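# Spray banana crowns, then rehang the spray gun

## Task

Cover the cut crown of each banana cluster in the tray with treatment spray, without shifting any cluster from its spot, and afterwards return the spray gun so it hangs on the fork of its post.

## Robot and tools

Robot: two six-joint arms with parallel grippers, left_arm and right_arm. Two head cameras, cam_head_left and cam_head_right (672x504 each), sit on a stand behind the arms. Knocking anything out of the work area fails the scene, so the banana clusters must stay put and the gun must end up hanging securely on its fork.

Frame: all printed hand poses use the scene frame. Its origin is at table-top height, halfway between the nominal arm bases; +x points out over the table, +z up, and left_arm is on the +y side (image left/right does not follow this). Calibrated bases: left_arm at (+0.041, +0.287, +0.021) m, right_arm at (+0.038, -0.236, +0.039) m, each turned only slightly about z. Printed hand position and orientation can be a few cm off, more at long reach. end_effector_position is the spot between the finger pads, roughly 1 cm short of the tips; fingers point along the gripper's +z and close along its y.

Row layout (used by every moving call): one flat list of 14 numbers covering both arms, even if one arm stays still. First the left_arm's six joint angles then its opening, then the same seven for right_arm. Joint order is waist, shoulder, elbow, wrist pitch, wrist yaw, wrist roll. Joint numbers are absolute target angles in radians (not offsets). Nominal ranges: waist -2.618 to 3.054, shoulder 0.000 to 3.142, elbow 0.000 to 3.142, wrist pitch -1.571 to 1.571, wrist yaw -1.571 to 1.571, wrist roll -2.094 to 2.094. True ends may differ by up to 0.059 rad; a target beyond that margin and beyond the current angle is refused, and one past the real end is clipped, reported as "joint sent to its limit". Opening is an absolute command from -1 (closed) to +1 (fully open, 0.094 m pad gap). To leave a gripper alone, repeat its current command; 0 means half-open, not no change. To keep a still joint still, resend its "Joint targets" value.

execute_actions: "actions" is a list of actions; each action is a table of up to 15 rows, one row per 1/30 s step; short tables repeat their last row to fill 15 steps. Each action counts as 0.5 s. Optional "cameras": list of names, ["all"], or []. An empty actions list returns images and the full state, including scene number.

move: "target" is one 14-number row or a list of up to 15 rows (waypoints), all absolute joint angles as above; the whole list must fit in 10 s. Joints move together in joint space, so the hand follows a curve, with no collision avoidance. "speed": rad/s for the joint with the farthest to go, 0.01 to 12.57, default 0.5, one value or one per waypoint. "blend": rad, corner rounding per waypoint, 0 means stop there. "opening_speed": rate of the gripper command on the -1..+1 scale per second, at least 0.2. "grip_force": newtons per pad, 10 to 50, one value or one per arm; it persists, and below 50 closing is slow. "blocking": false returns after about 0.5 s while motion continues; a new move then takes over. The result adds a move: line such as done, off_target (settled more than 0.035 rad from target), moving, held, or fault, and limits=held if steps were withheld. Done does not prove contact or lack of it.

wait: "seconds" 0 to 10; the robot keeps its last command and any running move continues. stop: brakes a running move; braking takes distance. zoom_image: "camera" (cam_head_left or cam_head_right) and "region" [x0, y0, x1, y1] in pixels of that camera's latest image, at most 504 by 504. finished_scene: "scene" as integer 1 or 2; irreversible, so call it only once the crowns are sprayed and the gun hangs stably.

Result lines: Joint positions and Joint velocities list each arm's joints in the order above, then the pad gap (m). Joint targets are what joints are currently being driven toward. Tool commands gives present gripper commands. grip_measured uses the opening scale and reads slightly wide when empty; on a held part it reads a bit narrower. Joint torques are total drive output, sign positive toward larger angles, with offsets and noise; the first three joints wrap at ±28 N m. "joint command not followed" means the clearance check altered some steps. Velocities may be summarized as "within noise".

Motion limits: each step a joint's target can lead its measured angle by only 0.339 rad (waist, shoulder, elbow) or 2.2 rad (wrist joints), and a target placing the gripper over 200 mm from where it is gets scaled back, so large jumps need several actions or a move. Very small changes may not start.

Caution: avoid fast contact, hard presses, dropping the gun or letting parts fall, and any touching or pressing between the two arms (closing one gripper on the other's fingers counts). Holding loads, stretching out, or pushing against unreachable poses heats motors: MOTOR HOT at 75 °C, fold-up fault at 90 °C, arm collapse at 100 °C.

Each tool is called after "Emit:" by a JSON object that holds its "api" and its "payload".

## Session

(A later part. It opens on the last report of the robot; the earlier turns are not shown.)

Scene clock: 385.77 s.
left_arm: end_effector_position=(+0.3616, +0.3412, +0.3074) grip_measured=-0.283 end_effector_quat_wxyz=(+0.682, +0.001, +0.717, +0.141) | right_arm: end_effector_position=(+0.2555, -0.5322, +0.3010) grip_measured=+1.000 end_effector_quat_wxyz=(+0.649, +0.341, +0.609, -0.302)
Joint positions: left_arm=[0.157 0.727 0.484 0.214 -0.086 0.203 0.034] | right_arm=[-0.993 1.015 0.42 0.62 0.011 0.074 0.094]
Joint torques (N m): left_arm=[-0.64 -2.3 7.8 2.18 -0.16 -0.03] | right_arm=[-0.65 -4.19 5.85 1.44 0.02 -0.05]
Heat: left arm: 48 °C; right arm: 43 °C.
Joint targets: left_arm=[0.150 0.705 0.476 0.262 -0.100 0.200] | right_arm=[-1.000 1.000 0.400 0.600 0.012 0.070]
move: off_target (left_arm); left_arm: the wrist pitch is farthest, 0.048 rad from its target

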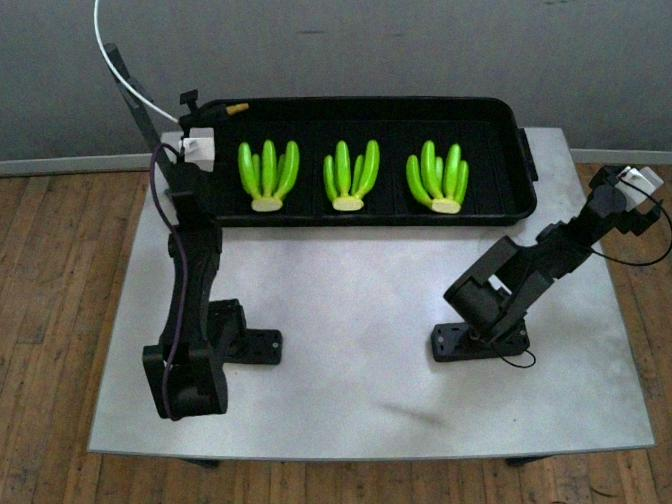

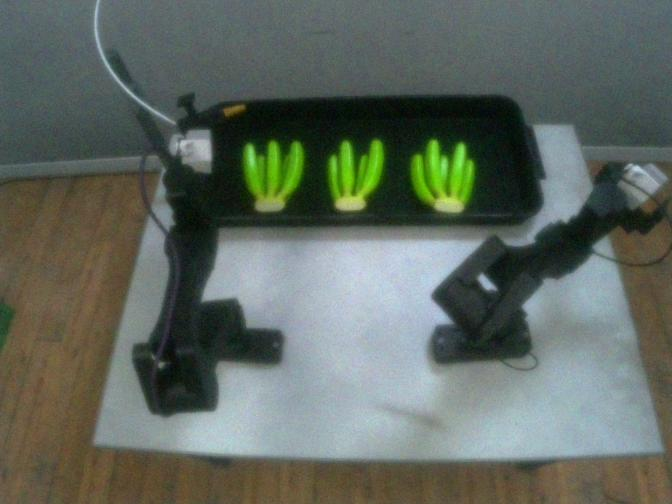

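Emit:
{"api": "move", "payload": {"target": [[0.15,0.75,0.476,0.29,0,1.2,-0.6,-1.0,1.0,0.4,0.6,0.012,0.07,1],[0.184,0.94,0.42,0.57,0.144,1.77,-0.6,-1.0,1.0,0.4,0.6,0.012,0.07,1]], "speed": [0.6,0.5], "blend": [0.1,0], "grip_force": 50, "cameras": ["all"]}}

Emit:
{"api": "zoom_image", "payload": {"camera": "cam_head_left", "region": [150, 60, 350, 260]}}

Emit:
{"api": "zoom_image", "payload": {"camera": "cam_head_right", "region": [150, 60, 350, 260]}}

Scene clock: 414.57 s.
left_arm: end_effector_position=(+0.3973, +0.3158, +0.2842) grip_measured=-0.284 end_effector_quat_wxyz=(+0.435, +0.549, +0.447, +0.556) | right_arm: end_effector_position=(+0.2555, -0.5322, +0.3010) grip_measured=+1.000 end_effector_quat_wxyz=(+0.649, +0.341, +0.609, -0.302)
Joint positions: left_arm=[0.177 0.943 0.426 0.514 0.118 1.794 0.034] | right_arm=[-0.993 1.015 0.42 0.62 0.011 0.074 0.094]
Joint torques (N m): left_arm=[0.75 -1.99 7.79 2.22 0.34 -0.21] | right_arm=[-0.53 -4.11 5.81 1.44 -0.01 -0.02]
Heat: left arm: 46 °C; right arm: 43 °C.
Joint targets: left_arm=[0.184 0.940 0.420 0.570 0.144 1.770] | right_arm=[-1.000 1.000 0.400 0.600 0.012 0.070]
move: off_target (left_arm); left_arm: the wrist pitch is farthest, 0.056 rad from its target

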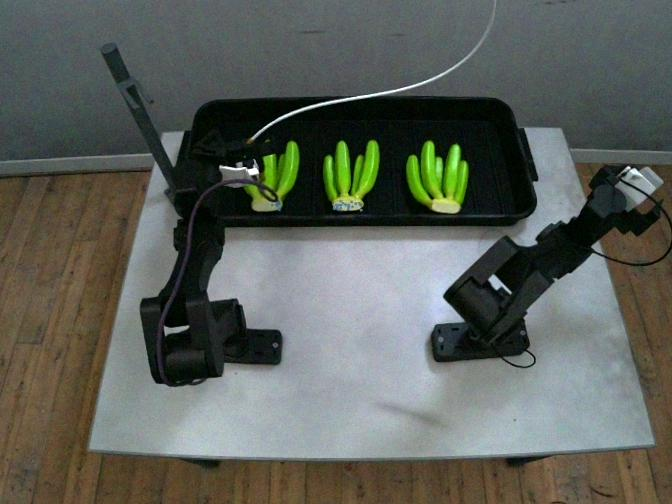

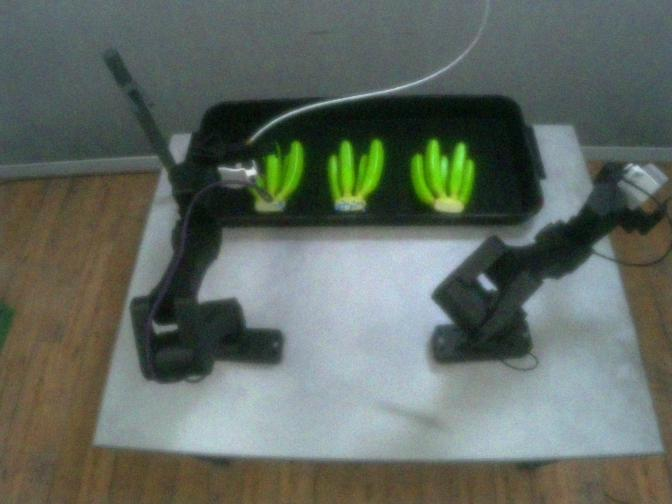

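Scaled by 2.520 from the camera's 672x504 image, which has a finer 960x720 frame.

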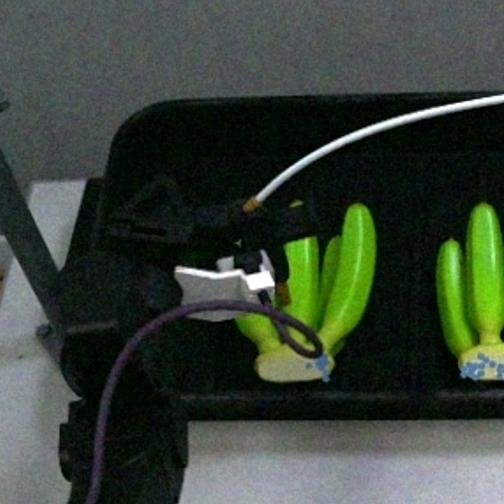

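Scaled by 2.520 from the camera's 672x504 image, which has a finer 960x720 frame.

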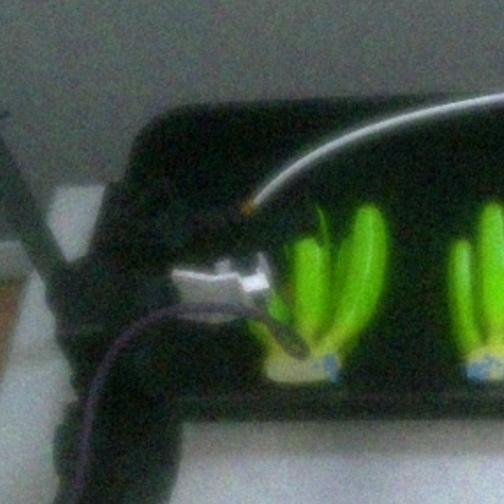

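Emit:
{"api": "move", "payload": {"target": [[0.26,0.94,0.42,0.57,0.144,1.77,-0.6,-1.0,1.0,0.4,0.6,0.012,0.07,1],[0.26,0.94,0.42,0.47,0.144,1.77,-0.6,-1.0,1.0,0.4,0.6,0.012,0.07,1],[0.12,0.94,0.42,0.47,0.144,1.77,-0.6,-1.0,1.0,0.4,0.6,0.012,0.07,1],[0.12,0.94,0.42,0.40,0.144,1.77,-0.6,-1.0,1.0,0.4,0.6,0.012,0.07,1],[0.26,0.94,0.42,0.40,0.144,1.77,-0.6,-1.0,1.0,0.4,0.6,0.012,0.07,1]], "speed": 0.15, "blend": [0.02,0.02,0.02,0.02,0], "cameras": ["all"]}}

Emit:
{"api": "zoom_image", "payload": {"camera": "cam_head_left", "region": [150, 60, 350, 260]}}

Emit:
{"api": "zoom_image", "payload": {"camera": "cam_head_left", "region": [230, 170, 380, 240]}}

Scene clock: 432.57 s.
left_arm: end_effector_position=(+0.3914, +0.3418, +0.2478) grip_measured=-0.284 end_effector_quat_wxyz=(+0.388, +0.565, +0.504, +0.525) | right_arm: end_effector_position=(+0.2555, -0.5322, +0.3010) grip_measured=+1.000 end_effector_quat_wxyz=(+0.649, +0.341, +0.609, -0.302)
Joint positions: left_arm=[0.253 0.943 0.426 0.367 0.121 1.795 0.034] | right_arm=[-0.993 1.015 0.42 0.62 0.011 0.074 0.094]
Joint torques (N m): left_arm=[0.65 -1.94 7.75 2.05 0.27 -0.22] | right_arm=[-0.68 -3.9 5.78 1.48 -0.05 -0.03]
Heat: left arm: 49 °C; right arm: 44 °C.
Joint targets: left_arm=[0.260 0.940 0.420 0.400 0.144 1.770] | right_arm=[-1.000 1.000 0.400 0.600 0.012 0.070]
move: done

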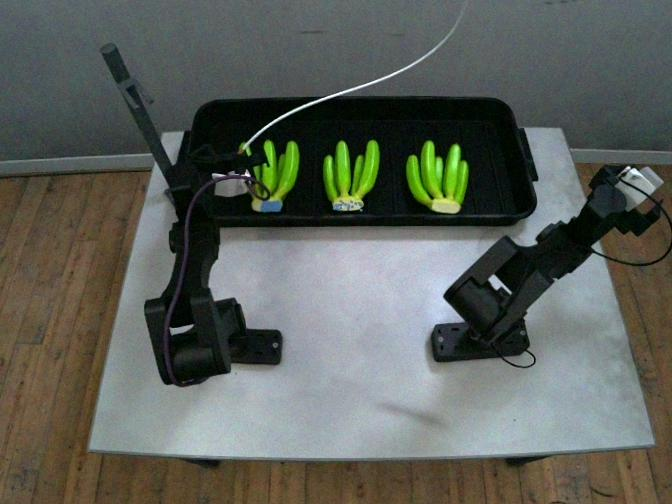

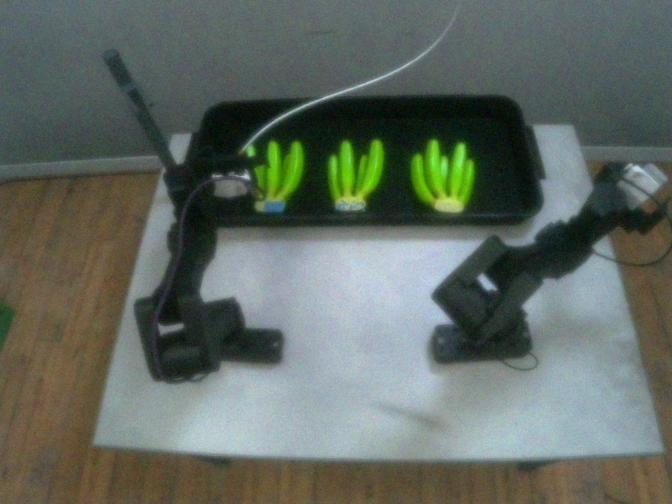

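Scaled by 2.520 from the camera's 672x504 image, which has a finer 960x720 frame.

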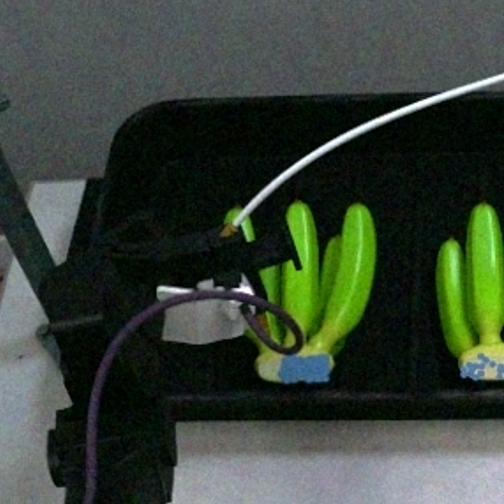

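Scaled by 3.360 from the camera's 672x504 image, which has a finer 960x720 frame.

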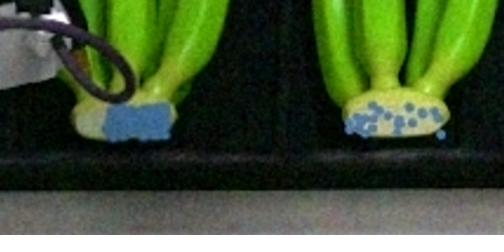

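Emit:
{"api": "move", "payload": {"target": [[0.34,0.94,0.42,0.41,0.144,1.77,-0.6,-1.0,1.0,0.4,0.6,0.012,0.07,1],[0.34,0.94,0.42,0.50,0.144,1.77,-0.6,-1.0,1.0,0.4,0.6,0.012,0.07,1],[0.15,0.94,0.42,0.52,0.144,1.77,-0.6,-1.0,1.0,0.4,0.6,0.012,0.07,1],[0.15,0.94,0.42,0.57,0.144,1.77,-0.6,-1.0,1.0,0.4,0.6,0.012,0.07,1],[0.37,0.94,0.42,0.57,0.144,1.77,-0.6,-1.0,1.0,0.4,0.6,0.012,0.07,1]], "speed": 0.17, "blend": [0.02,0.02,0.02,0.02,0], "cameras": ["cam_head_left"]}}

Emit:
{"api": "zoom_image", "payload": {"camera": "cam_head_left", "region": [210, 150, 380, 240]}}

Scene clock: 447.10 s.
left_arm: end_effector_position=(+0.3860, +0.3805, +0.2844) grip_measured=-0.284 end_effector_quat_wxyz=(+0.383, +0.506, +0.495, +0.594) | right_arm: end_effector_position=(+0.2555, -0.5322, +0.3010) grip_measured=+1.000 end_effector_quat_wxyz=(+0.649, +0.341, +0.609, -0.302)
Joint positions: left_arm=[0.363 0.943 0.426 0.515 0.123 1.795 0.034] | right_arm=[-0.993 1.015 0.42 0.62 0.011 0.074 0.094]
Joint torques (N m): left_arm=[0.69 -1.94 7.73 2.22 0.28 -0.23] | right_arm=[-0.61 -4.07 6.01 1.49 -0.03 0]
Motor temperatures (°C): left_arm=[27 30 34 48 27 26 29] | right_arm=[27 28 39 44 29 24 29]
Heat: left arm: 48 °C; right arm: 44 °C.
Joint targets: left_arm=[0.370 0.940 0.420 0.570 0.144 1.770] | right_arm=[-1.000 1.000 0.400 0.600 0.012 0.070]
move: off_target (left_arm); left_arm: the wrist pitch is farthest, 0.055 rad from its target
Images, in order (width x height): cam_head_left 672x504.

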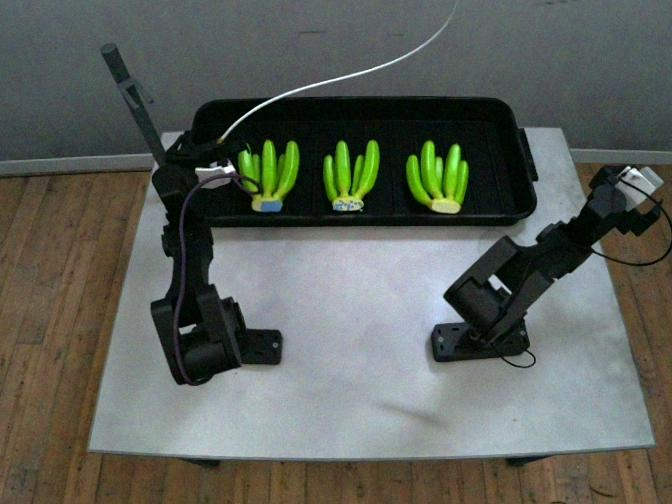

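Scaled by 2.965 from the camera's 672x504 image, which has a finer 960x720 frame.

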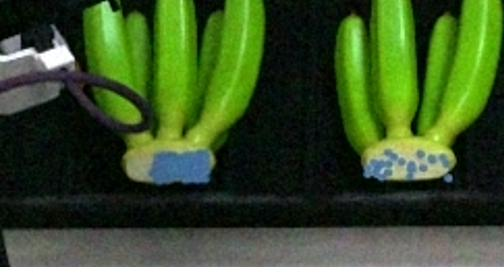

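Emit:
{"api": "move", "payload": {"target": [[-0.62,1.331,0.63,0.75,-0.805,1.77,-0.6,-1.0,1.0,0.4,0.6,0.012,0.07,1],[-0.88,1.331,0.63,0.75,-0.805,1.77,-0.6,-1.0,1.0,0.4,0.6,0.012,0.07,1],[-0.88,1.331,0.63,0.66,-0.805,1.77,-0.6,-1.0,1.0,0.4,0.6,0.012,0.07,1],[-0.62,1.331,0.63,0.66,-0.805,1.77,-0.6,-1.0,1.0,0.4,0.6,0.012,0.07,1]], "speed": [0.5,0.15,0.15,0.15], "blend": [0.02,0.02,0.02,0], "cameras": ["all"]}}

Emit:
{"api": "zoom_image", "payload": {"camera": "cam_head_left", "region": [230, 130, 400, 240]}}

Scene clock: 470.13 s.
left_arm: end_effector_position=(+0.4145, +0.1597, +0.2503) grip_measured=-0.284 end_effector_quat_wxyz=(+0.358, +0.565, +0.473, +0.573) | right_arm: end_effector_position=(+0.2555, -0.5322, +0.3010) grip_measured=+1.000 end_effector_quat_wxyz=(+0.649, +0.341, +0.609, -0.302)
Joint positions: left_arm=[-0.625 1.329 0.587 0.618 -0.799 1.796 0.034] | right_arm=[-0.993 1.015 0.42 0.62 0.011 0.074 0.094]
Joint torques (N m): left_arm=[0.51 -4.15 12.07 1.95 -0.2 -0.22] | right_arm=[-0.65 -3.84 5.97 1.43 -0.02 0]
Heat: left arm: 49 °C; right arm: 44 °C.
Joint targets: left_arm=[-0.620 1.331 0.630 0.660 -0.805 1.770] | right_arm=[-1.000 1.000 0.400 0.600 0.012 0.070]
move: off_target (left_arm); left_arm: the elbow is farthest, 0.043 rad from its target

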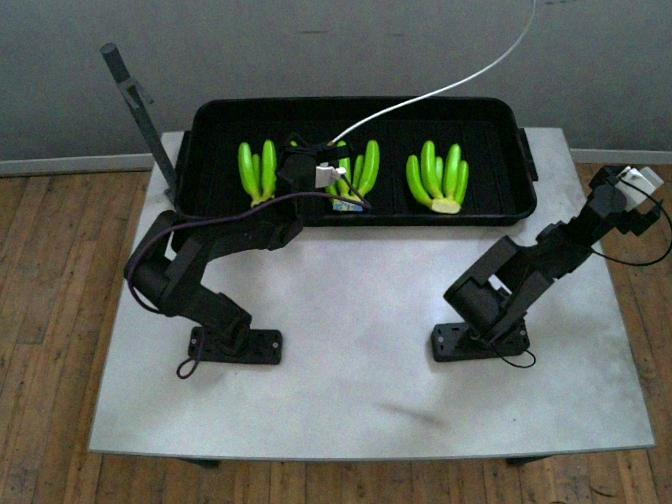

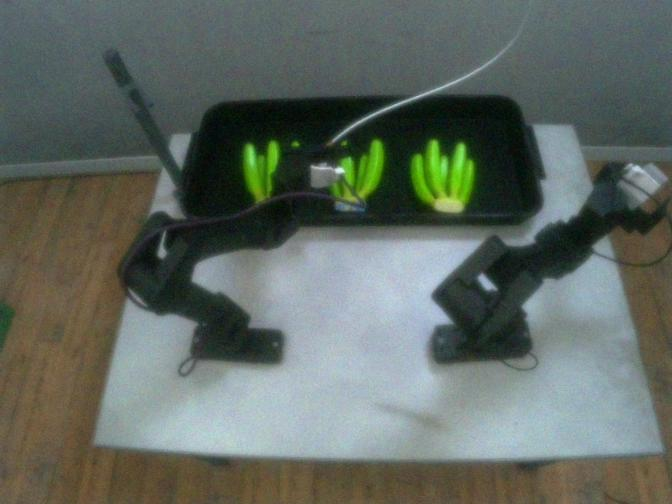

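Scaled by 2.965 from the camera's 672x504 image, which has a finer 960x720 frame.

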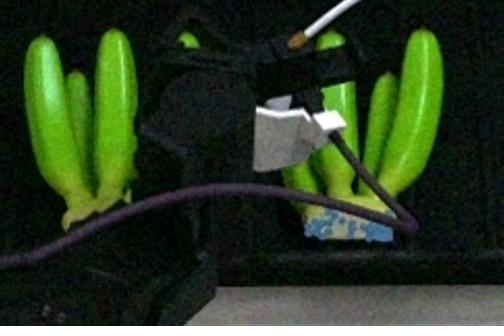

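Emit:
{"api": "move", "payload": {"target": [[-0.62,1.331,0.63,0.71,-0.805,1.77,-0.6,-1.0,1.0,0.4,0.6,0.012,0.07,1],[-0.92,1.331,0.63,0.71,-0.805,1.77,-0.6,-1.0,1.0,0.4,0.6,0.012,0.07,1],[-0.92,1.331,0.63,0.79,-0.805,1.77,-0.6,-1.0,1.0,0.4,0.6,0.012,0.07,1],[-0.62,1.331,0.63,0.79,-0.805,1.77,-0.6,-1.0,1.0,0.4,0.6,0.012,0.07,1],[-0.62,1.331,0.63,0.84,-0.805,1.77,-0.6,-1.0,1.0,0.4,0.6,0.012,0.07,1],[-0.92,1.331,0.63,0.84,-0.805,1.77,-0.6,-1.0,1.0,0.4,0.6,0.012,0.07,1],[-0.92,1.45,0.85,0.72,-0.705,1.77,-0.6,-1.0,1.0,0.4,0.6,0.012,0.07,1]], "speed": 0.16, "blend": [0.02,0.02,0.02,0.02,0.02,0.02,0], "cameras": ["cam_head_left"]}}

Emit:
{"api": "zoom_image", "payload": {"camera": "cam_head_left", "region": [230, 130, 400, 240]}}

Scene clock: 500.17 s.
left_arm: end_effector_position=(+0.3851, +0.0102, +0.3108) grip_measured=-0.284 end_effector_quat_wxyz=(+0.513, +0.588, +0.376, +0.500) | right_arm: end_effector_position=(+0.2555, -0.5322, +0.3010) grip_measured=+1.000 end_effector_quat_wxyz=(+0.649, +0.341, +0.609, -0.302)
Joint positions: left_arm=[-0.914 1.446 0.806 0.673 -0.724 1.796 0.034] | right_arm=[-0.993 1.015 0.42 0.62 0.011 0.074 0.094]
Joint torques (N m): left_arm=[-0.64 -5.34 12.25 2 0.2 -0.25] | right_arm=[-0.46 -3.96 5.89 1.45 -0.01 -0.05]
Heat: left arm: 47 °C; right arm: 44 °C.
Joint targets: left_arm=[-0.920 1.450 0.850 0.720 -0.705 1.770] | right_arm=[-1.000 1.000 0.400 0.600 0.012 0.070]
move: off_target (left_arm); left_arm: the wrist pitch is farthest, 0.047 rad from its target
Images, in order (width x height): cam_head_left 672x504.

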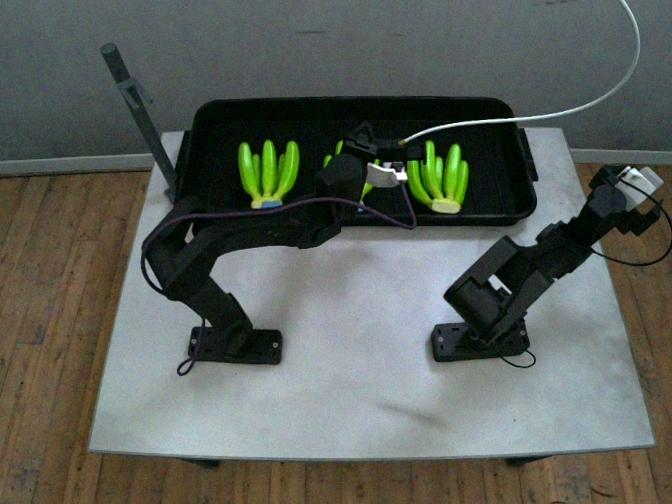

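Scaled by 2.965 from the camera's 672x504 image, which has a finer 960x720 frame.

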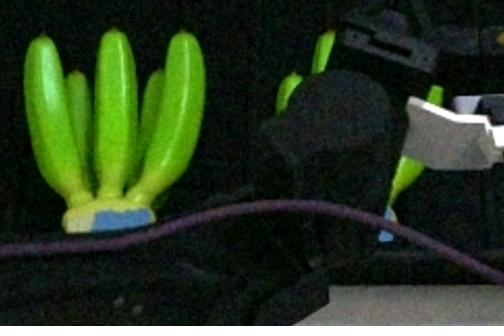

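Emit:
{"api": "move", "payload": {"target": [[-0.86,1.94,1.30,0.72,-0.483,1.77,-0.6,-1.0,1.0,0.4,0.6,0.012,0.07,1],[-1.03,1.94,1.30,0.72,-0.483,1.77,-0.6,-1.0,1.0,0.4,0.6,0.012,0.07,1],[-1.03,1.94,1.30,0.66,-0.483,1.77,-0.6,-1.0,1.0,0.4,0.6,0.012,0.07,1],[-0.86,1.94,1.30,0.66,-0.483,1.77,-0.6,-1.0,1.0,0.4,0.6,0.012,0.07,1],[-0.86,1.94,1.30,0.60,-0.483,1.77,-0.6,-1.0,1.0,0.4,0.6,0.012,0.07,1],[-1.03,1.94,1.30,0.60,-0.483,1.77,-0.6,-1.0,1.0,0.4,0.6,0.012,0.07,1]], "speed": [0.4,0.13,0.13,0.13,0.13,0.13], "blend": [0.02,0.02,0.02,0.02,0.02,0], "cameras": ["all"]}}

Emit:
{"api": "zoom_image", "payload": {"camera": "cam_head_left", "region": [310, 120, 490, 240]}}

Scene clock: 519.07 s.
left_arm: end_effector_position=(+0.3917, -0.1702, +0.2529) grip_measured=-0.284 end_effector_quat_wxyz=(+0.536, +0.695, +0.262, +0.401) | right_arm: end_effector_position=(+0.2555, -0.5322, +0.3010) grip_measured=+1.000 end_effector_quat_wxyz=(+0.649, +0.341, +0.609, -0.302)
Joint positions: left_arm=[-1.028 1.933 1.256 0.558 -0.495 1.796 0.034] | right_arm=[-0.993 1.015 0.42 0.62 0.011 0.074 0.094]
Joint torques (N m): left_arm=[-0.2 -9.5 12.31 2.08 0.07 -0.23] | right_arm=[-0.5 -4.05 5.89 1.48 0 -0.02]
Heat: left arm: 49 °C; right arm: 44 °C.
Joint targets: left_arm=[-1.030 1.940 1.300 0.600 -0.483 1.770] | right_arm=[-1.000 1.000 0.400 0.600 0.012 0.070]
move: off_target (left_arm); left_arm: the elbow is farthest, 0.044 rad from its target

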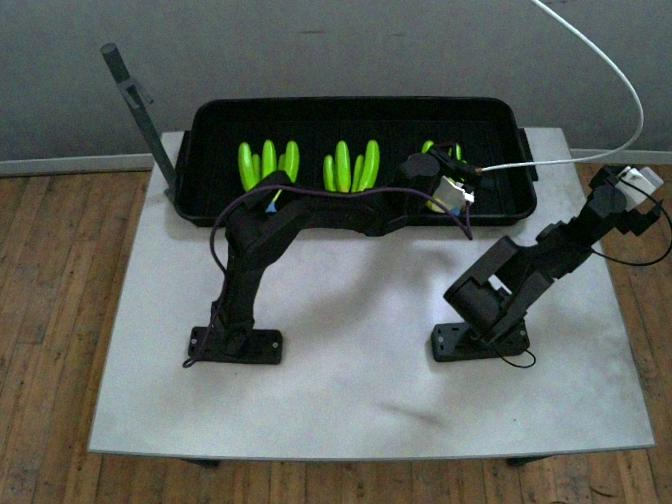

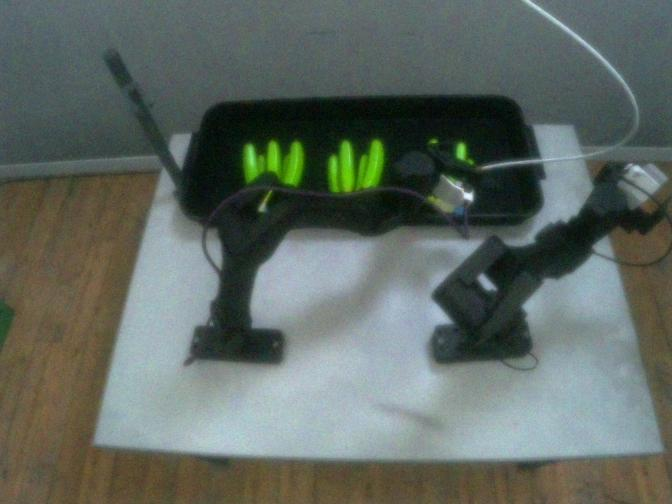

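Scaled by 2.800 from the camera's 672x504 image, which has a finer 960x720 frame.

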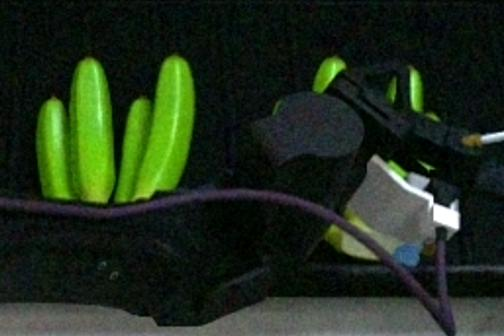

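Emit:
{"api": "move", "payload": {"target": [[-0.78,1.94,1.30,0.62,-0.483,1.77,-0.6,-1.0,1.0,0.4,0.6,0.012,0.07,1],[-0.78,1.94,1.30,0.68,-0.483,1.77,-0.6,-1.0,1.0,0.4,0.6,0.012,0.07,1],[-1.0,1.94,1.30,0.68,-0.483,1.77,-0.6,-1.0,1.0,0.4,0.6,0.012,0.07,1],[-1.0,1.94,1.30,0.76,-0.483,1.77,-0.6,-1.0,1.0,0.4,0.6,0.012,0.07,1],[-0.76,1.94,1.30,0.76,-0.483,1.77,-0.6,-1.0,1.0,0.4,0.6,0.012,0.07,1],[-0.76,1.94,1.30,0.84,-0.483,1.77,-0.6,-1.0,1.0,0.4,0.6,0.012,0.07,1],[-0.95,1.94,1.30,0.84,-0.483,1.77,-0.6,-1.0,1.0,0.4,0.6,0.012,0.07,1],[-0.62,1.65,1.0,0.80,-0.483,1.77,-0.6,-1.0,1.0,0.4,0.6,0.012,0.07,1]], "speed": [0.18,0.15,0.18,0.15,0.18,0.15,0.18,0.4], "blend": [0.02,0.02,0.02,0.02,0.02,0.02,0.02,0], "cameras": ["all"]}}

Emit:
{"api": "zoom_image", "payload": {"camera": "cam_head_left", "region": [230, 120, 490, 240]}}

Scene clock: 536.07 s.
left_arm: end_effector_position=(+0.4965, +0.0447, +0.3083) grip_measured=-0.284 end_effector_quat_wxyz=(+0.506, +0.564, +0.391, +0.523) | right_arm: end_effector_position=(+0.2555, -0.5322, +0.3010) grip_measured=+1.000 end_effector_quat_wxyz=(+0.649, +0.341, +0.609, -0.302)
Joint positions: left_arm=[-0.617 1.694 1.007 0.753 -0.492 1.797 0.034] | right_arm=[-0.993 1.015 0.42 0.62 0.011 0.074 0.094]
Joint torques (N m): left_arm=[-0.31 -11.69 7.2 2.07 0.08 -0.26] | right_arm=[-0.57 -4.04 5.94 1.46 -0.03 -0.01]
Motor temperatures (°C): left_arm=[27 36 38 49 26 26 30] | right_arm=[27 27 39 44 29 24 29]
Heat: left arm: 49 °C; right arm: 44 °C.
Joint targets: left_arm=[-0.620 1.650 1.000 0.800 -0.483 1.770] | right_arm=[-1.000 1.000 0.400 0.600 0.012 0.070]
move: off_target (left_arm); left_arm: the wrist pitch is farthest, 0.047 rad from its target

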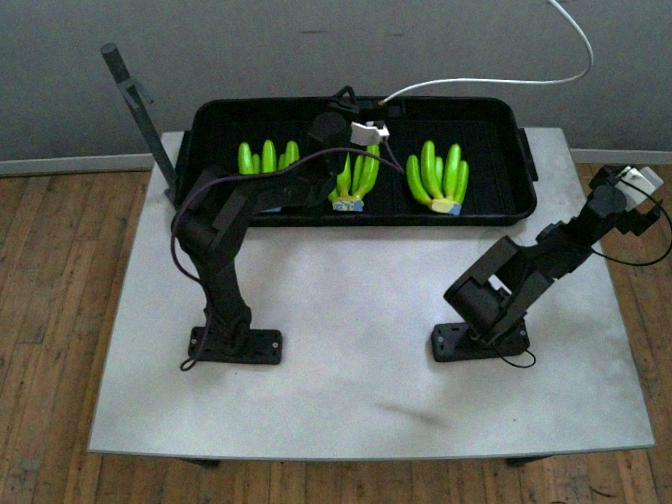

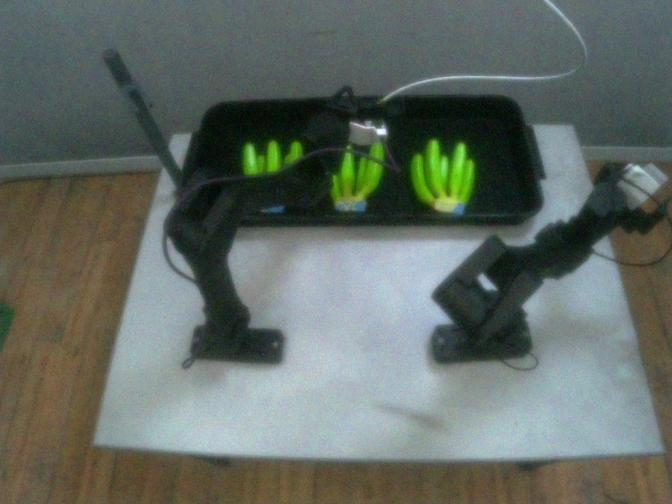

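Scaled by 1.938 from the camera's 672x504 image, which has a finer 960x720 frame.

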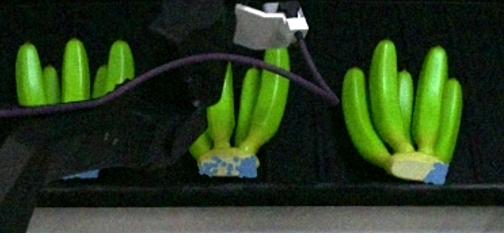

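Emit:
{"api": "move", "payload": {"target": [[-0.88,1.89,1.25,0.70,-0.463,1.77,-0.6,-1.0,1.0,0.4,0.6,0.012,0.07,1],[-0.918,1.89,1.237,0.58,-0.458,1.77,-0.6,-1.0,1.0,0.4,0.6,0.012,0.07,1],[-0.873,1.844,1.171,0.59,-0.433,1.77,-0.6,-1.0,1.0,0.4,0.6,0.012,0.07,1],[-0.873,1.844,1.171,0.72,-0.433,1.77,-0.6,-1.0,1.0,0.4,0.6,0.012,0.07,1],[-0.852,1.81,1.127,0.72,-0.412,1.77,-0.6,-1.0,1.0,0.4,0.6,0.012,0.07,1],[-0.852,1.81,1.127,0.60,-0.412,1.77,-0.6,-1.0,1.0,0.4,0.6,0.012,0.07,1],[-0.832,1.774,1.083,0.61,-0.392,1.77,-0.6,-1.0,1.0,0.4,0.6,0.012,0.07,1],[-0.832,1.774,1.083,0.74,-0.392,1.77,-0.6,-1.0,1.0,0.4,0.6,0.012,0.07,1]], "speed": [0.4,0.14,0.14,0.14,0.14,0.14,0.14,0.14], "blend": [0.02,0.02,0.02,0.02,0.02,0.02,0.02,0], "cameras": ["all"]}}

Emit:
{"api": "zoom_image", "payload": {"camera": "cam_head_left", "region": [330, 120, 490, 240]}}

Emit:
{"api": "zoom_image", "payload": {"camera": "cam_head_right", "region": [330, 120, 490, 240]}}

Scene clock: 572.50 s.
left_arm: end_effector_position=(+0.4450, -0.0838, +0.2622) grip_measured=-0.284 end_effector_quat_wxyz=(+0.535, +0.660, +0.302, +0.432) | right_arm: end_effector_position=(+0.2555, -0.5322, +0.3010) grip_measured=+1.000 end_effector_quat_wxyz=(+0.649, +0.341, +0.609, -0.302)
Joint positions: left_arm=[-0.837 1.824 1.09 0.676 -0.413 1.798 0.034] | right_arm=[-0.993 1.015 0.42 0.62 0.011 0.074 0.094]
Joint torques (N m): left_arm=[0.51 -13.29 7.17 2.26 0.21 -0.25] | right_arm=[-0.46 -4.07 6 1.44 -0.03 -0.01]
Heat: left arm: 48 °C; right arm: 44 °C.
Joint targets: left_arm=[-0.832 1.774 1.083 0.740 -0.392 1.770] | right_arm=[-1.000 1.000 0.400 0.600 0.012 0.070]
move: off_target (left_arm); left_arm: the wrist pitch is farthest, 0.064 rad from its target

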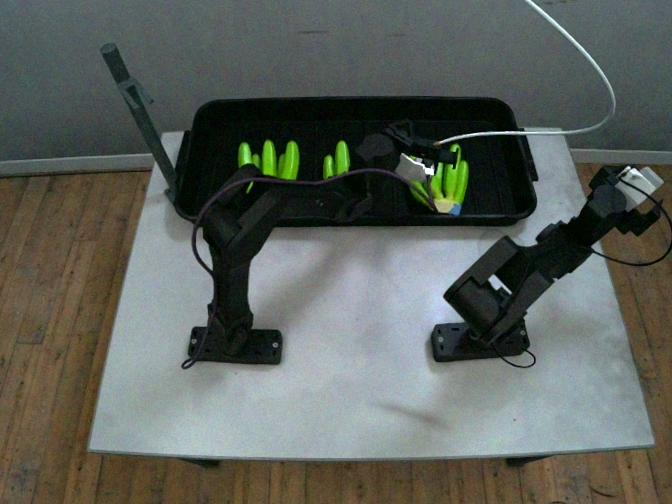

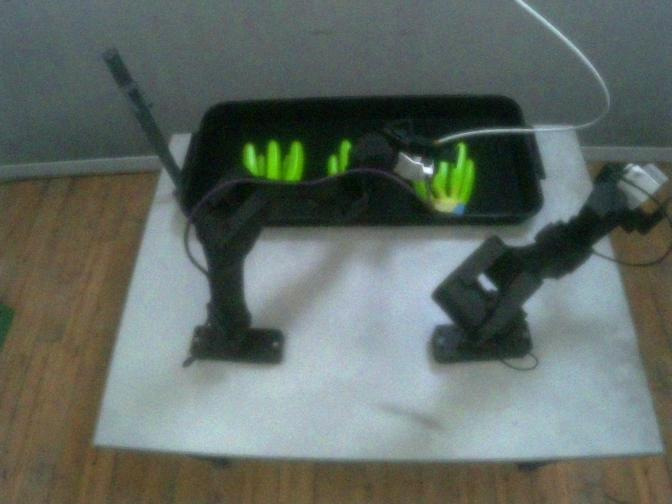

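Scaled by 3.150 from the camera's 672x504 image, which has a finer 960x720 frame.

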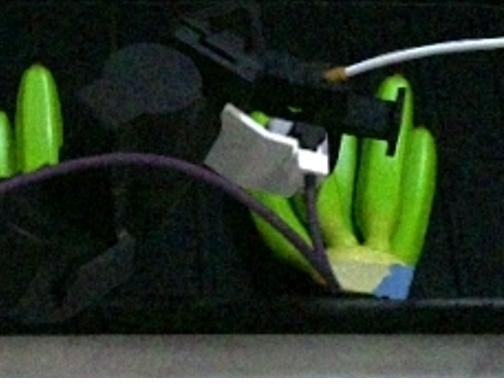

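Scaled by 3.150 from the camera's 672x504 image, which has a finer 960x720 frame.

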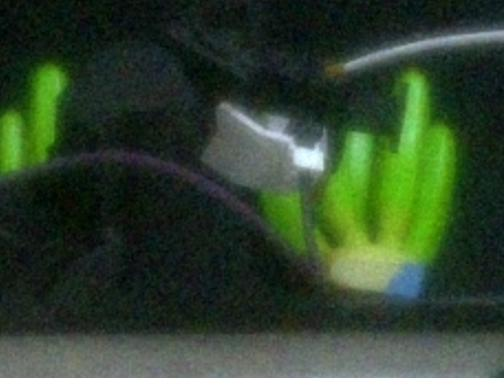

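Emit:
{"api": "zoom_image", "payload": {"camera": "cam_head_left", "region": [395, 160, 475, 220]}}

Emit:
{"api": "zoom_image", "payload": {"camera": "cam_head_right", "region": [395, 160, 475, 220]}}

Scaled by 6.300 from the camera's 672x504 image, which has a finer 960x720 frame.

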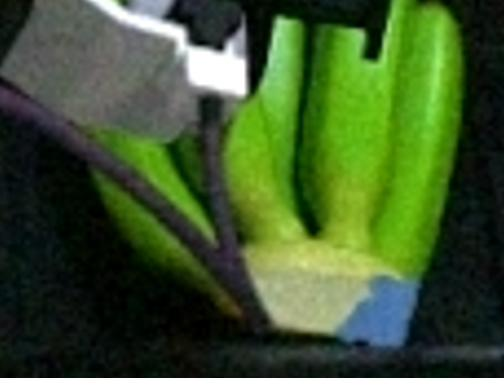

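Scaled by 6.300 from the camera's 672x504 image, which has a finer 960x720 frame.

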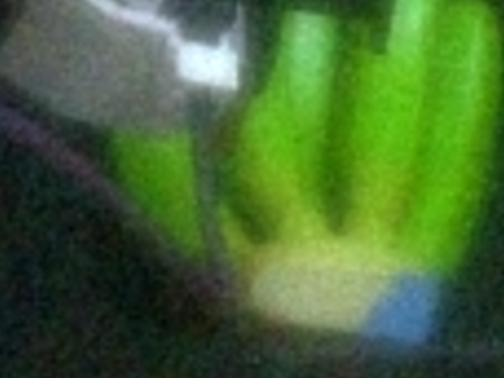

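Emit:
{"api": "move", "payload": {"target": [[-0.983,1.86,1.235,0.69,-0.523,1.77,-0.6,-1.0,1.0,0.4,0.6,0.012,0.07,1],[-0.983,1.86,1.235,0.53,-0.523,1.77,-0.6,-1.0,1.0,0.4,0.6,0.012,0.07,1],[-0.962,1.815,1.18,0.55,-0.502,1.77,-0.6,-1.0,1.0,0.4,0.6,0.012,0.07,1],[-0.962,1.815,1.18,0.7,-0.502,1.77,-0.6,-1.0,1.0,0.4,0.6,0.012,0.07,1],[-0.941,1.77,1.125,0.71,-0.481,1.77,-0.6,-1.0,1.0,0.4,0.6,0.012,0.07,1],[-0.941,1.77,1.125,0.55,-0.481,1.77,-0.6,-1.0,1.0,0.4,0.6,0.012,0.07,1],[-0.923,1.73,1.075,0.56,-0.463,1.77,-0.6,-1.0,1.0,0.4,0.6,0.012,0.07,1],[-0.923,1.73,1.075,0.72,-0.463,1.77,-0.6,-1.0,1.0,0.4,0.6,0.012,0.07,1]], "speed": [0.2,0.16,0.16,0.16,0.16,0.16,0.16,0.16], "blend": [0.02,0.02,0.02,0.02,0.02,0.02,0.02,0], "cameras": ["cam_head_left"]}}

Emit:
{"api": "zoom_image", "payload": {"camera": "cam_head_left", "region": [330, 120, 490, 240]}}

Scene clock: 630.00 s.
left_arm: end_effector_position=(+0.4116, -0.1025, +0.2773) grip_measured=-0.284 end_effector_quat_wxyz=(+0.546, +0.658, +0.293, +0.429) | right_arm: end_effector_position=(+0.2555, -0.5322, +0.3010) grip_measured=+1.000 end_effector_quat_wxyz=(+0.649, +0.341, +0.609, -0.302)
Joint positions: left_arm=[-0.929 1.779 1.082 0.656 -0.482 1.798 0.034] | right_arm=[-0.993 1.015 0.42 0.62 0.011 0.074 0.094]
Joint torques (N m): left_arm=[0.49 -12.82 7.27 2.29 0.22 -0.24] | right_arm=[-0.68 -4.08 5.89 1.41 -0.01 -0.05]
Motor temperatures (°C): left_arm=[27 41 33 52 26 26 30] | right_arm=[27 27 39 44 29 24 29]
Heat: left arm: 52 °C; right arm: 44 °C.
Joint targets: left_arm=[-0.923 1.730 1.075 0.720 -0.463 1.770] | right_arm=[-1.000 1.000 0.400 0.600 0.012 0.070]
move: off_target (left_arm); left_arm: the wrist pitch is farthest, 0.064 rad from its target
Images, in order (width x height): cam_head_left 672x504.

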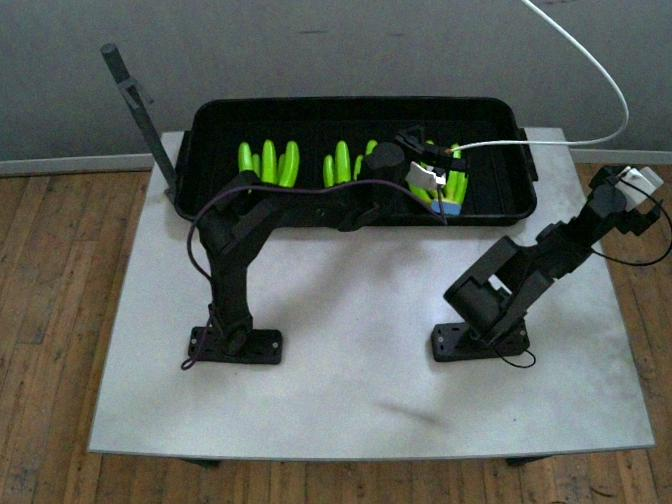

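Scaled by 3.150 from the camera's 672x504 image, which has a finer 960x720 frame.

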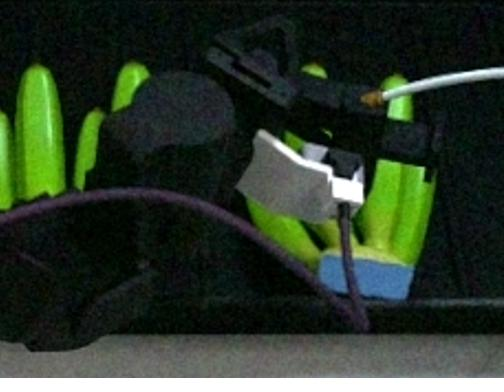

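Emit:
{"api": "move", "payload": {"target": [[-0.882,1.327,0.67,0.72,-0.922,1.77,-0.6,-1.0,1.0,0.4,0.6,0.012,0.07,1],[-0.882,1.327,0.67,0.57,-0.922,1.77,-0.6,-1.0,1.0,0.4,0.6,0.012,0.07,1],[-0.857,1.291,0.647,0.57,-0.897,1.77,-0.6,-1.0,1.0,0.4,0.6,0.012,0.07,1],[-0.857,1.291,0.647,0.70,-0.897,1.77,-0.6,-1.0,1.0,0.4,0.6,0.012,0.07,1],[-0.832,1.255,0.625,0.69,-0.872,1.77,-0.6,-1.0,1.0,0.4,0.6,0.012,0.07,1],[-0.832,1.255,0.625,0.54,-0.872,1.77,-0.6,-1.0,1.0,0.4,0.6,0.012,0.07,1],[-0.803,1.22,0.6,0.53,-0.843,1.77,-0.6,-1.0,1.0,0.4,0.6,0.012,0.07,1],[-0.803,1.22,0.6,0.67,-0.843,1.77,-0.6,-1.0,1.0,0.4,0.6,0.012,0.07,1],[-0.774,1.183,0.58,0.65,-0.814,1.77,-0.6,-1.0,1.0,0.4,0.6,0.012,0.07,1],[-0.774,1.183,0.58,0.5,-0.814,1.77,-0.6,-1.0,1.0,0.4,0.6,0.012,0.07,1]], "speed": [0.4,0.16,0.16,0.16,0.16,0.16,0.16,0.16,0.16,0.16], "blend": [0.02,0.02,0.02,0.02,0.02,0.02,0.02,0.02,0.02,0]}}

Emit:
{"api": "move", "payload": {"target": [[0.221,0.809,0.43,0.44,0.181,1.77,-0.6,-1.0,1.0,0.4,0.6,0.012,0.07,1],[0.221,0.809,0.43,0.29,0.181,1.77,-0.6,-1.0,1.0,0.4,0.6,0.012,0.07,1],[0.28,0.82,0.43,0.29,0.24,1.77,-0.6,-1.0,1.0,0.4,0.6,0.012,0.07,1],[0.28,0.82,0.43,0.44,0.24,1.77,-0.6,-1.0,1.0,0.4,0.6,0.012,0.07,1],[0.344,0.834,0.437,0.45,0.304,1.77,-0.6,-1.0,1.0,0.4,0.6,0.012,0.07,1],[0.344,0.834,0.437,0.3,0.304,1.77,-0.6,-1.0,1.0,0.4,0.6,0.012,0.07,1],[0.44,0.86,0.445,0.32,0.4,1.77,-0.6,-1.0,1.0,0.4,0.6,0.012,0.07,1],[0.44,0.86,0.445,0.47,0.4,1.77,-0.6,-1.0,1.0,0.4,0.6,0.012,0.07,1]], "speed": [0.6,0.16,0.16,0.16,0.16,0.16,0.16,0.16], "blend": [0.02,0.02,0.02,0.02,0.02,0.02,0.02,0], "cameras": ["all"]}}

Emit:
{"api": "zoom_image", "payload": {"camera": "cam_head_left", "region": [200, 120, 400, 240]}}

Scene clock: 668.57 s.
left_arm: end_effector_position=(+0.3784, +0.1217, +0.2604) grip_measured=-0.284 end_effector_quat_wxyz=(+0.378, +0.608, +0.432, +0.549) | right_arm: end_effector_position=(+0.2555, -0.5322, +0.3010) grip_measured=+1.000 end_effector_quat_wxyz=(+0.649, +0.341, +0.609, -0.302)
Joint positions: left_arm=[-0.78 1.214 0.587 0.461 -0.828 1.798 0.034] | right_arm=[-0.993 1.015 0.42 0.62 0.011 0.074 0.094]
Joint torques (N m): left_arm=[0.59 -6.22 7.32 1.9 0.03 -0.26] | right_arm=[-0.5 -3.92 6.04 1.45 -0.05 -0.04]
Heat: left arm: 51 °C; right arm: 44 °C.
Joint targets: left_arm=[-0.774 1.183 0.580 0.500 -0.814 1.770] | right_arm=[-1.000 1.000 0.400 0.600 0.012 0.070]
move: off_target (left_arm); blend cut to 0.018 rad at target 2, 0.018 rad at target 3, 0.018 rad at target 4, 0.018 rad at target 5, 0.0175 rad at target 6, 0.0175 rad at target 7, 0.0185 rad at target 8, 0.0185 rad at target 9; left_arm: the wrist pitch is farthest, 0.039 rad from its target

Scene clock: 675.97 s.
left_arm: end_effector_position=(+0.3746, +0.3555, +0.2945) grip_measured=-0.284 end_effector_quat_wxyz=(+0.434, +0.549, +0.446, +0.558) | right_arm: end_effector_position=(+0.2555, -0.5322, +0.3010) grip_measured=+1.000 end_effector_quat_wxyz=(+0.649, +0.341, +0.609, -0.302)
Joint positions: left_arm=[0.433 0.862 0.439 0.423 0.372 1.798 0.034] | right_arm=[-0.993 1.015 0.42 0.62 0.011 0.074 0.094]
Joint torques (N m): left_arm=[0.77 -1.37 9.03 2.18 0.37 -0.23] | right_arm=[-0.39 -4.16 5.94 1.48 -0.02 -0.04]
Heat: left arm: 51 °C; right arm: 44 °C.
Joint targets: left_arm=[0.440 0.860 0.445 0.470 0.400 1.770] | right_arm=[-1.000 1.000 0.400 0.600 0.012 0.070]
move: off_target (left_arm); left_arm: the wrist pitch is farthest, 0.047 rad from its target

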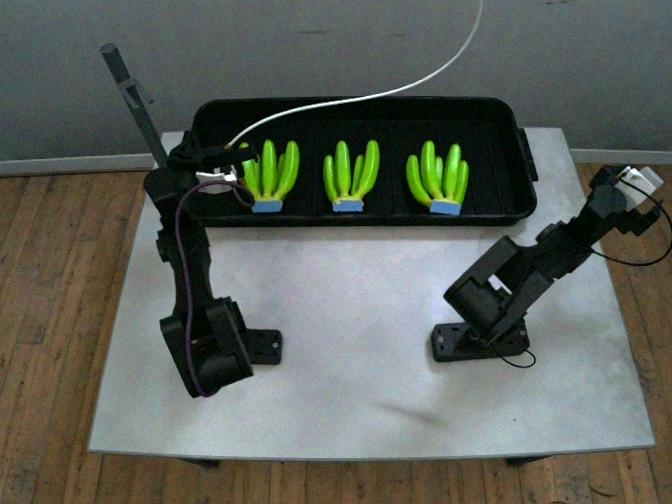

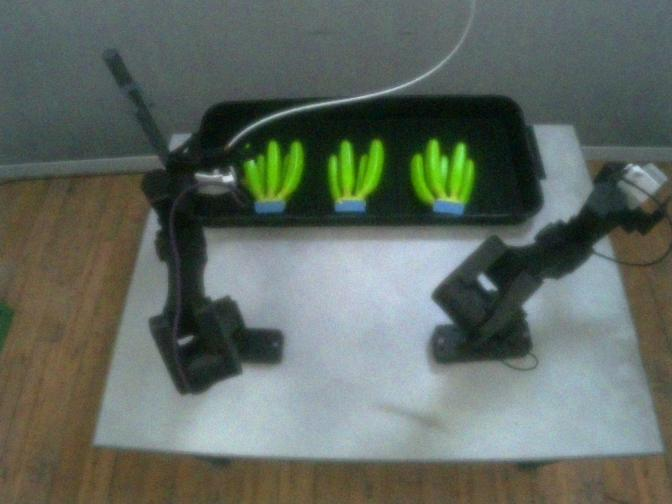

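Scaled by 2.520 from the camera's 672x504 image, which has a finer 960x720 frame.

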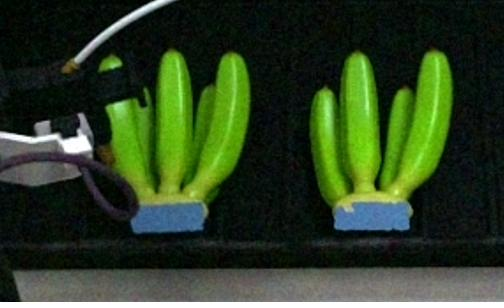

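Emit:
{"api": "move", "payload": {"target": [[0.3,0.75,0.476,0.29,0.05,1.2,-0.6,-1.0,1.0,0.4,0.6,0.012,0.07,1],[0.15,0.705,0.476,0.262,-0.1,0.2,-0.6,-1.0,1.0,0.4,0.6,0.012,0.07,1],[0.30,0.72,0.48,0.273,0.05,0.2,-0.6,-1.0,1.0,0.4,0.6,0.012,0.07,1]], "speed": [0.6,0.7,0.3], "blend": [0.1,0.05,0], "cameras": ["all"]}}

Emit:
{"api": "zoom_image", "payload": {"camera": "cam_head_left", "region": [90, 30, 250, 190]}}

Emit:
{"api": "zoom_image", "payload": {"camera": "cam_head_right", "region": [90, 30, 250, 190]}}

Scene clock: 691.53 s.
left_arm: end_effector_position=(+0.3568, +0.3629, +0.2848) grip_measured=-0.284 end_effector_quat_wxyz=(+0.665, -0.002, +0.733, +0.144) | right_arm: end_effector_position=(+0.2555, -0.5322, +0.3010) grip_measured=+1.000 end_effector_quat_wxyz=(+0.649, +0.341, +0.609, -0.302)
Joint positions: left_arm=[0.293 0.729 0.439 0.216 0.037 0.214 0.034] | right_arm=[-0.993 1.015 0.42 0.62 0.011 0.074 0.094]
Joint torques (N m): left_arm=[0.75 -1.16 12.62 2.29 0.15 -0.12] | right_arm=[-0.54 -3.96 5.75 1.48 0 0.01]
Heat: left arm: 51 °C; right arm: 44 °C.
Joint targets: left_arm=[0.300 0.720 0.480 0.273 0.050 0.200] | right_arm=[-1.000 1.000 0.400 0.600 0.012 0.070]
move: off_target (left_arm); left_arm: the wrist pitch is farthest, 0.057 rad from its target

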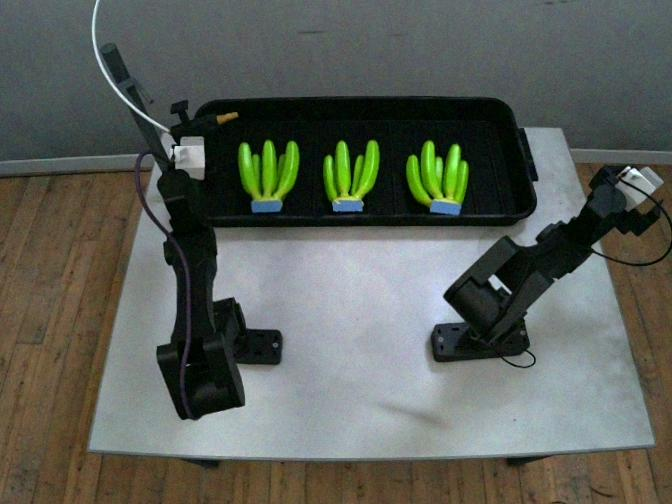

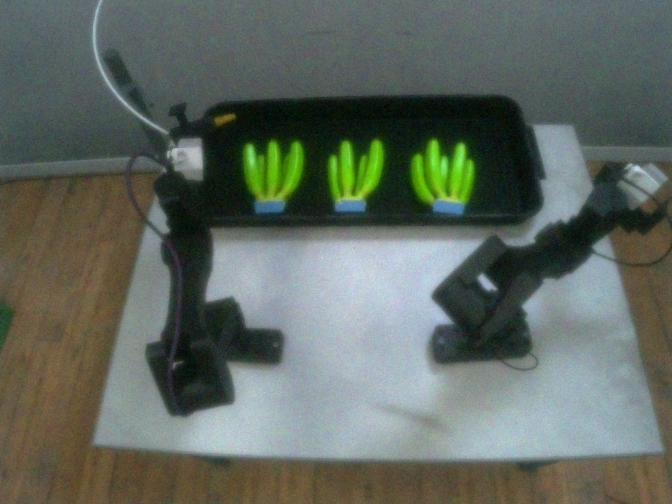

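Scaled by 3.150 from the camera's 672x504 image, which has a finer 960x720 frame.

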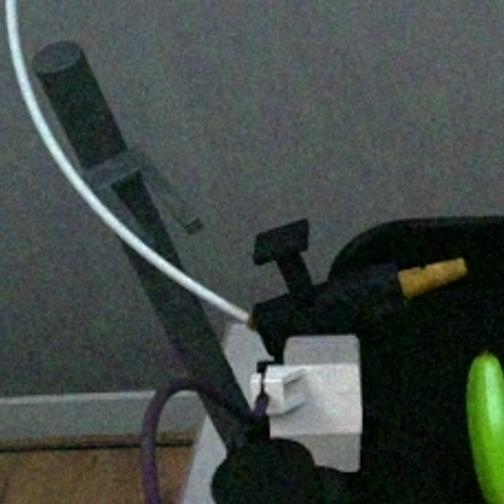

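Scaled by 3.150 from the camera's 672x504 image, which has a finer 960x720 frame.

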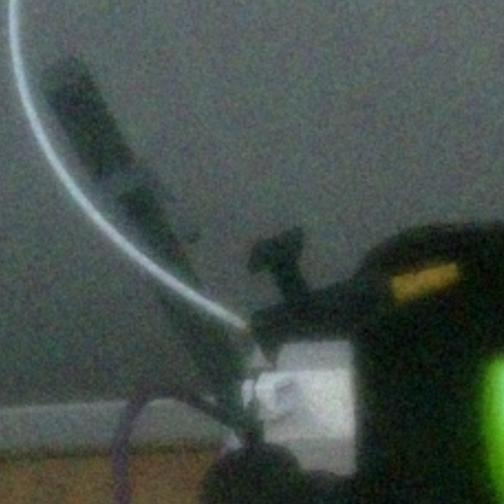

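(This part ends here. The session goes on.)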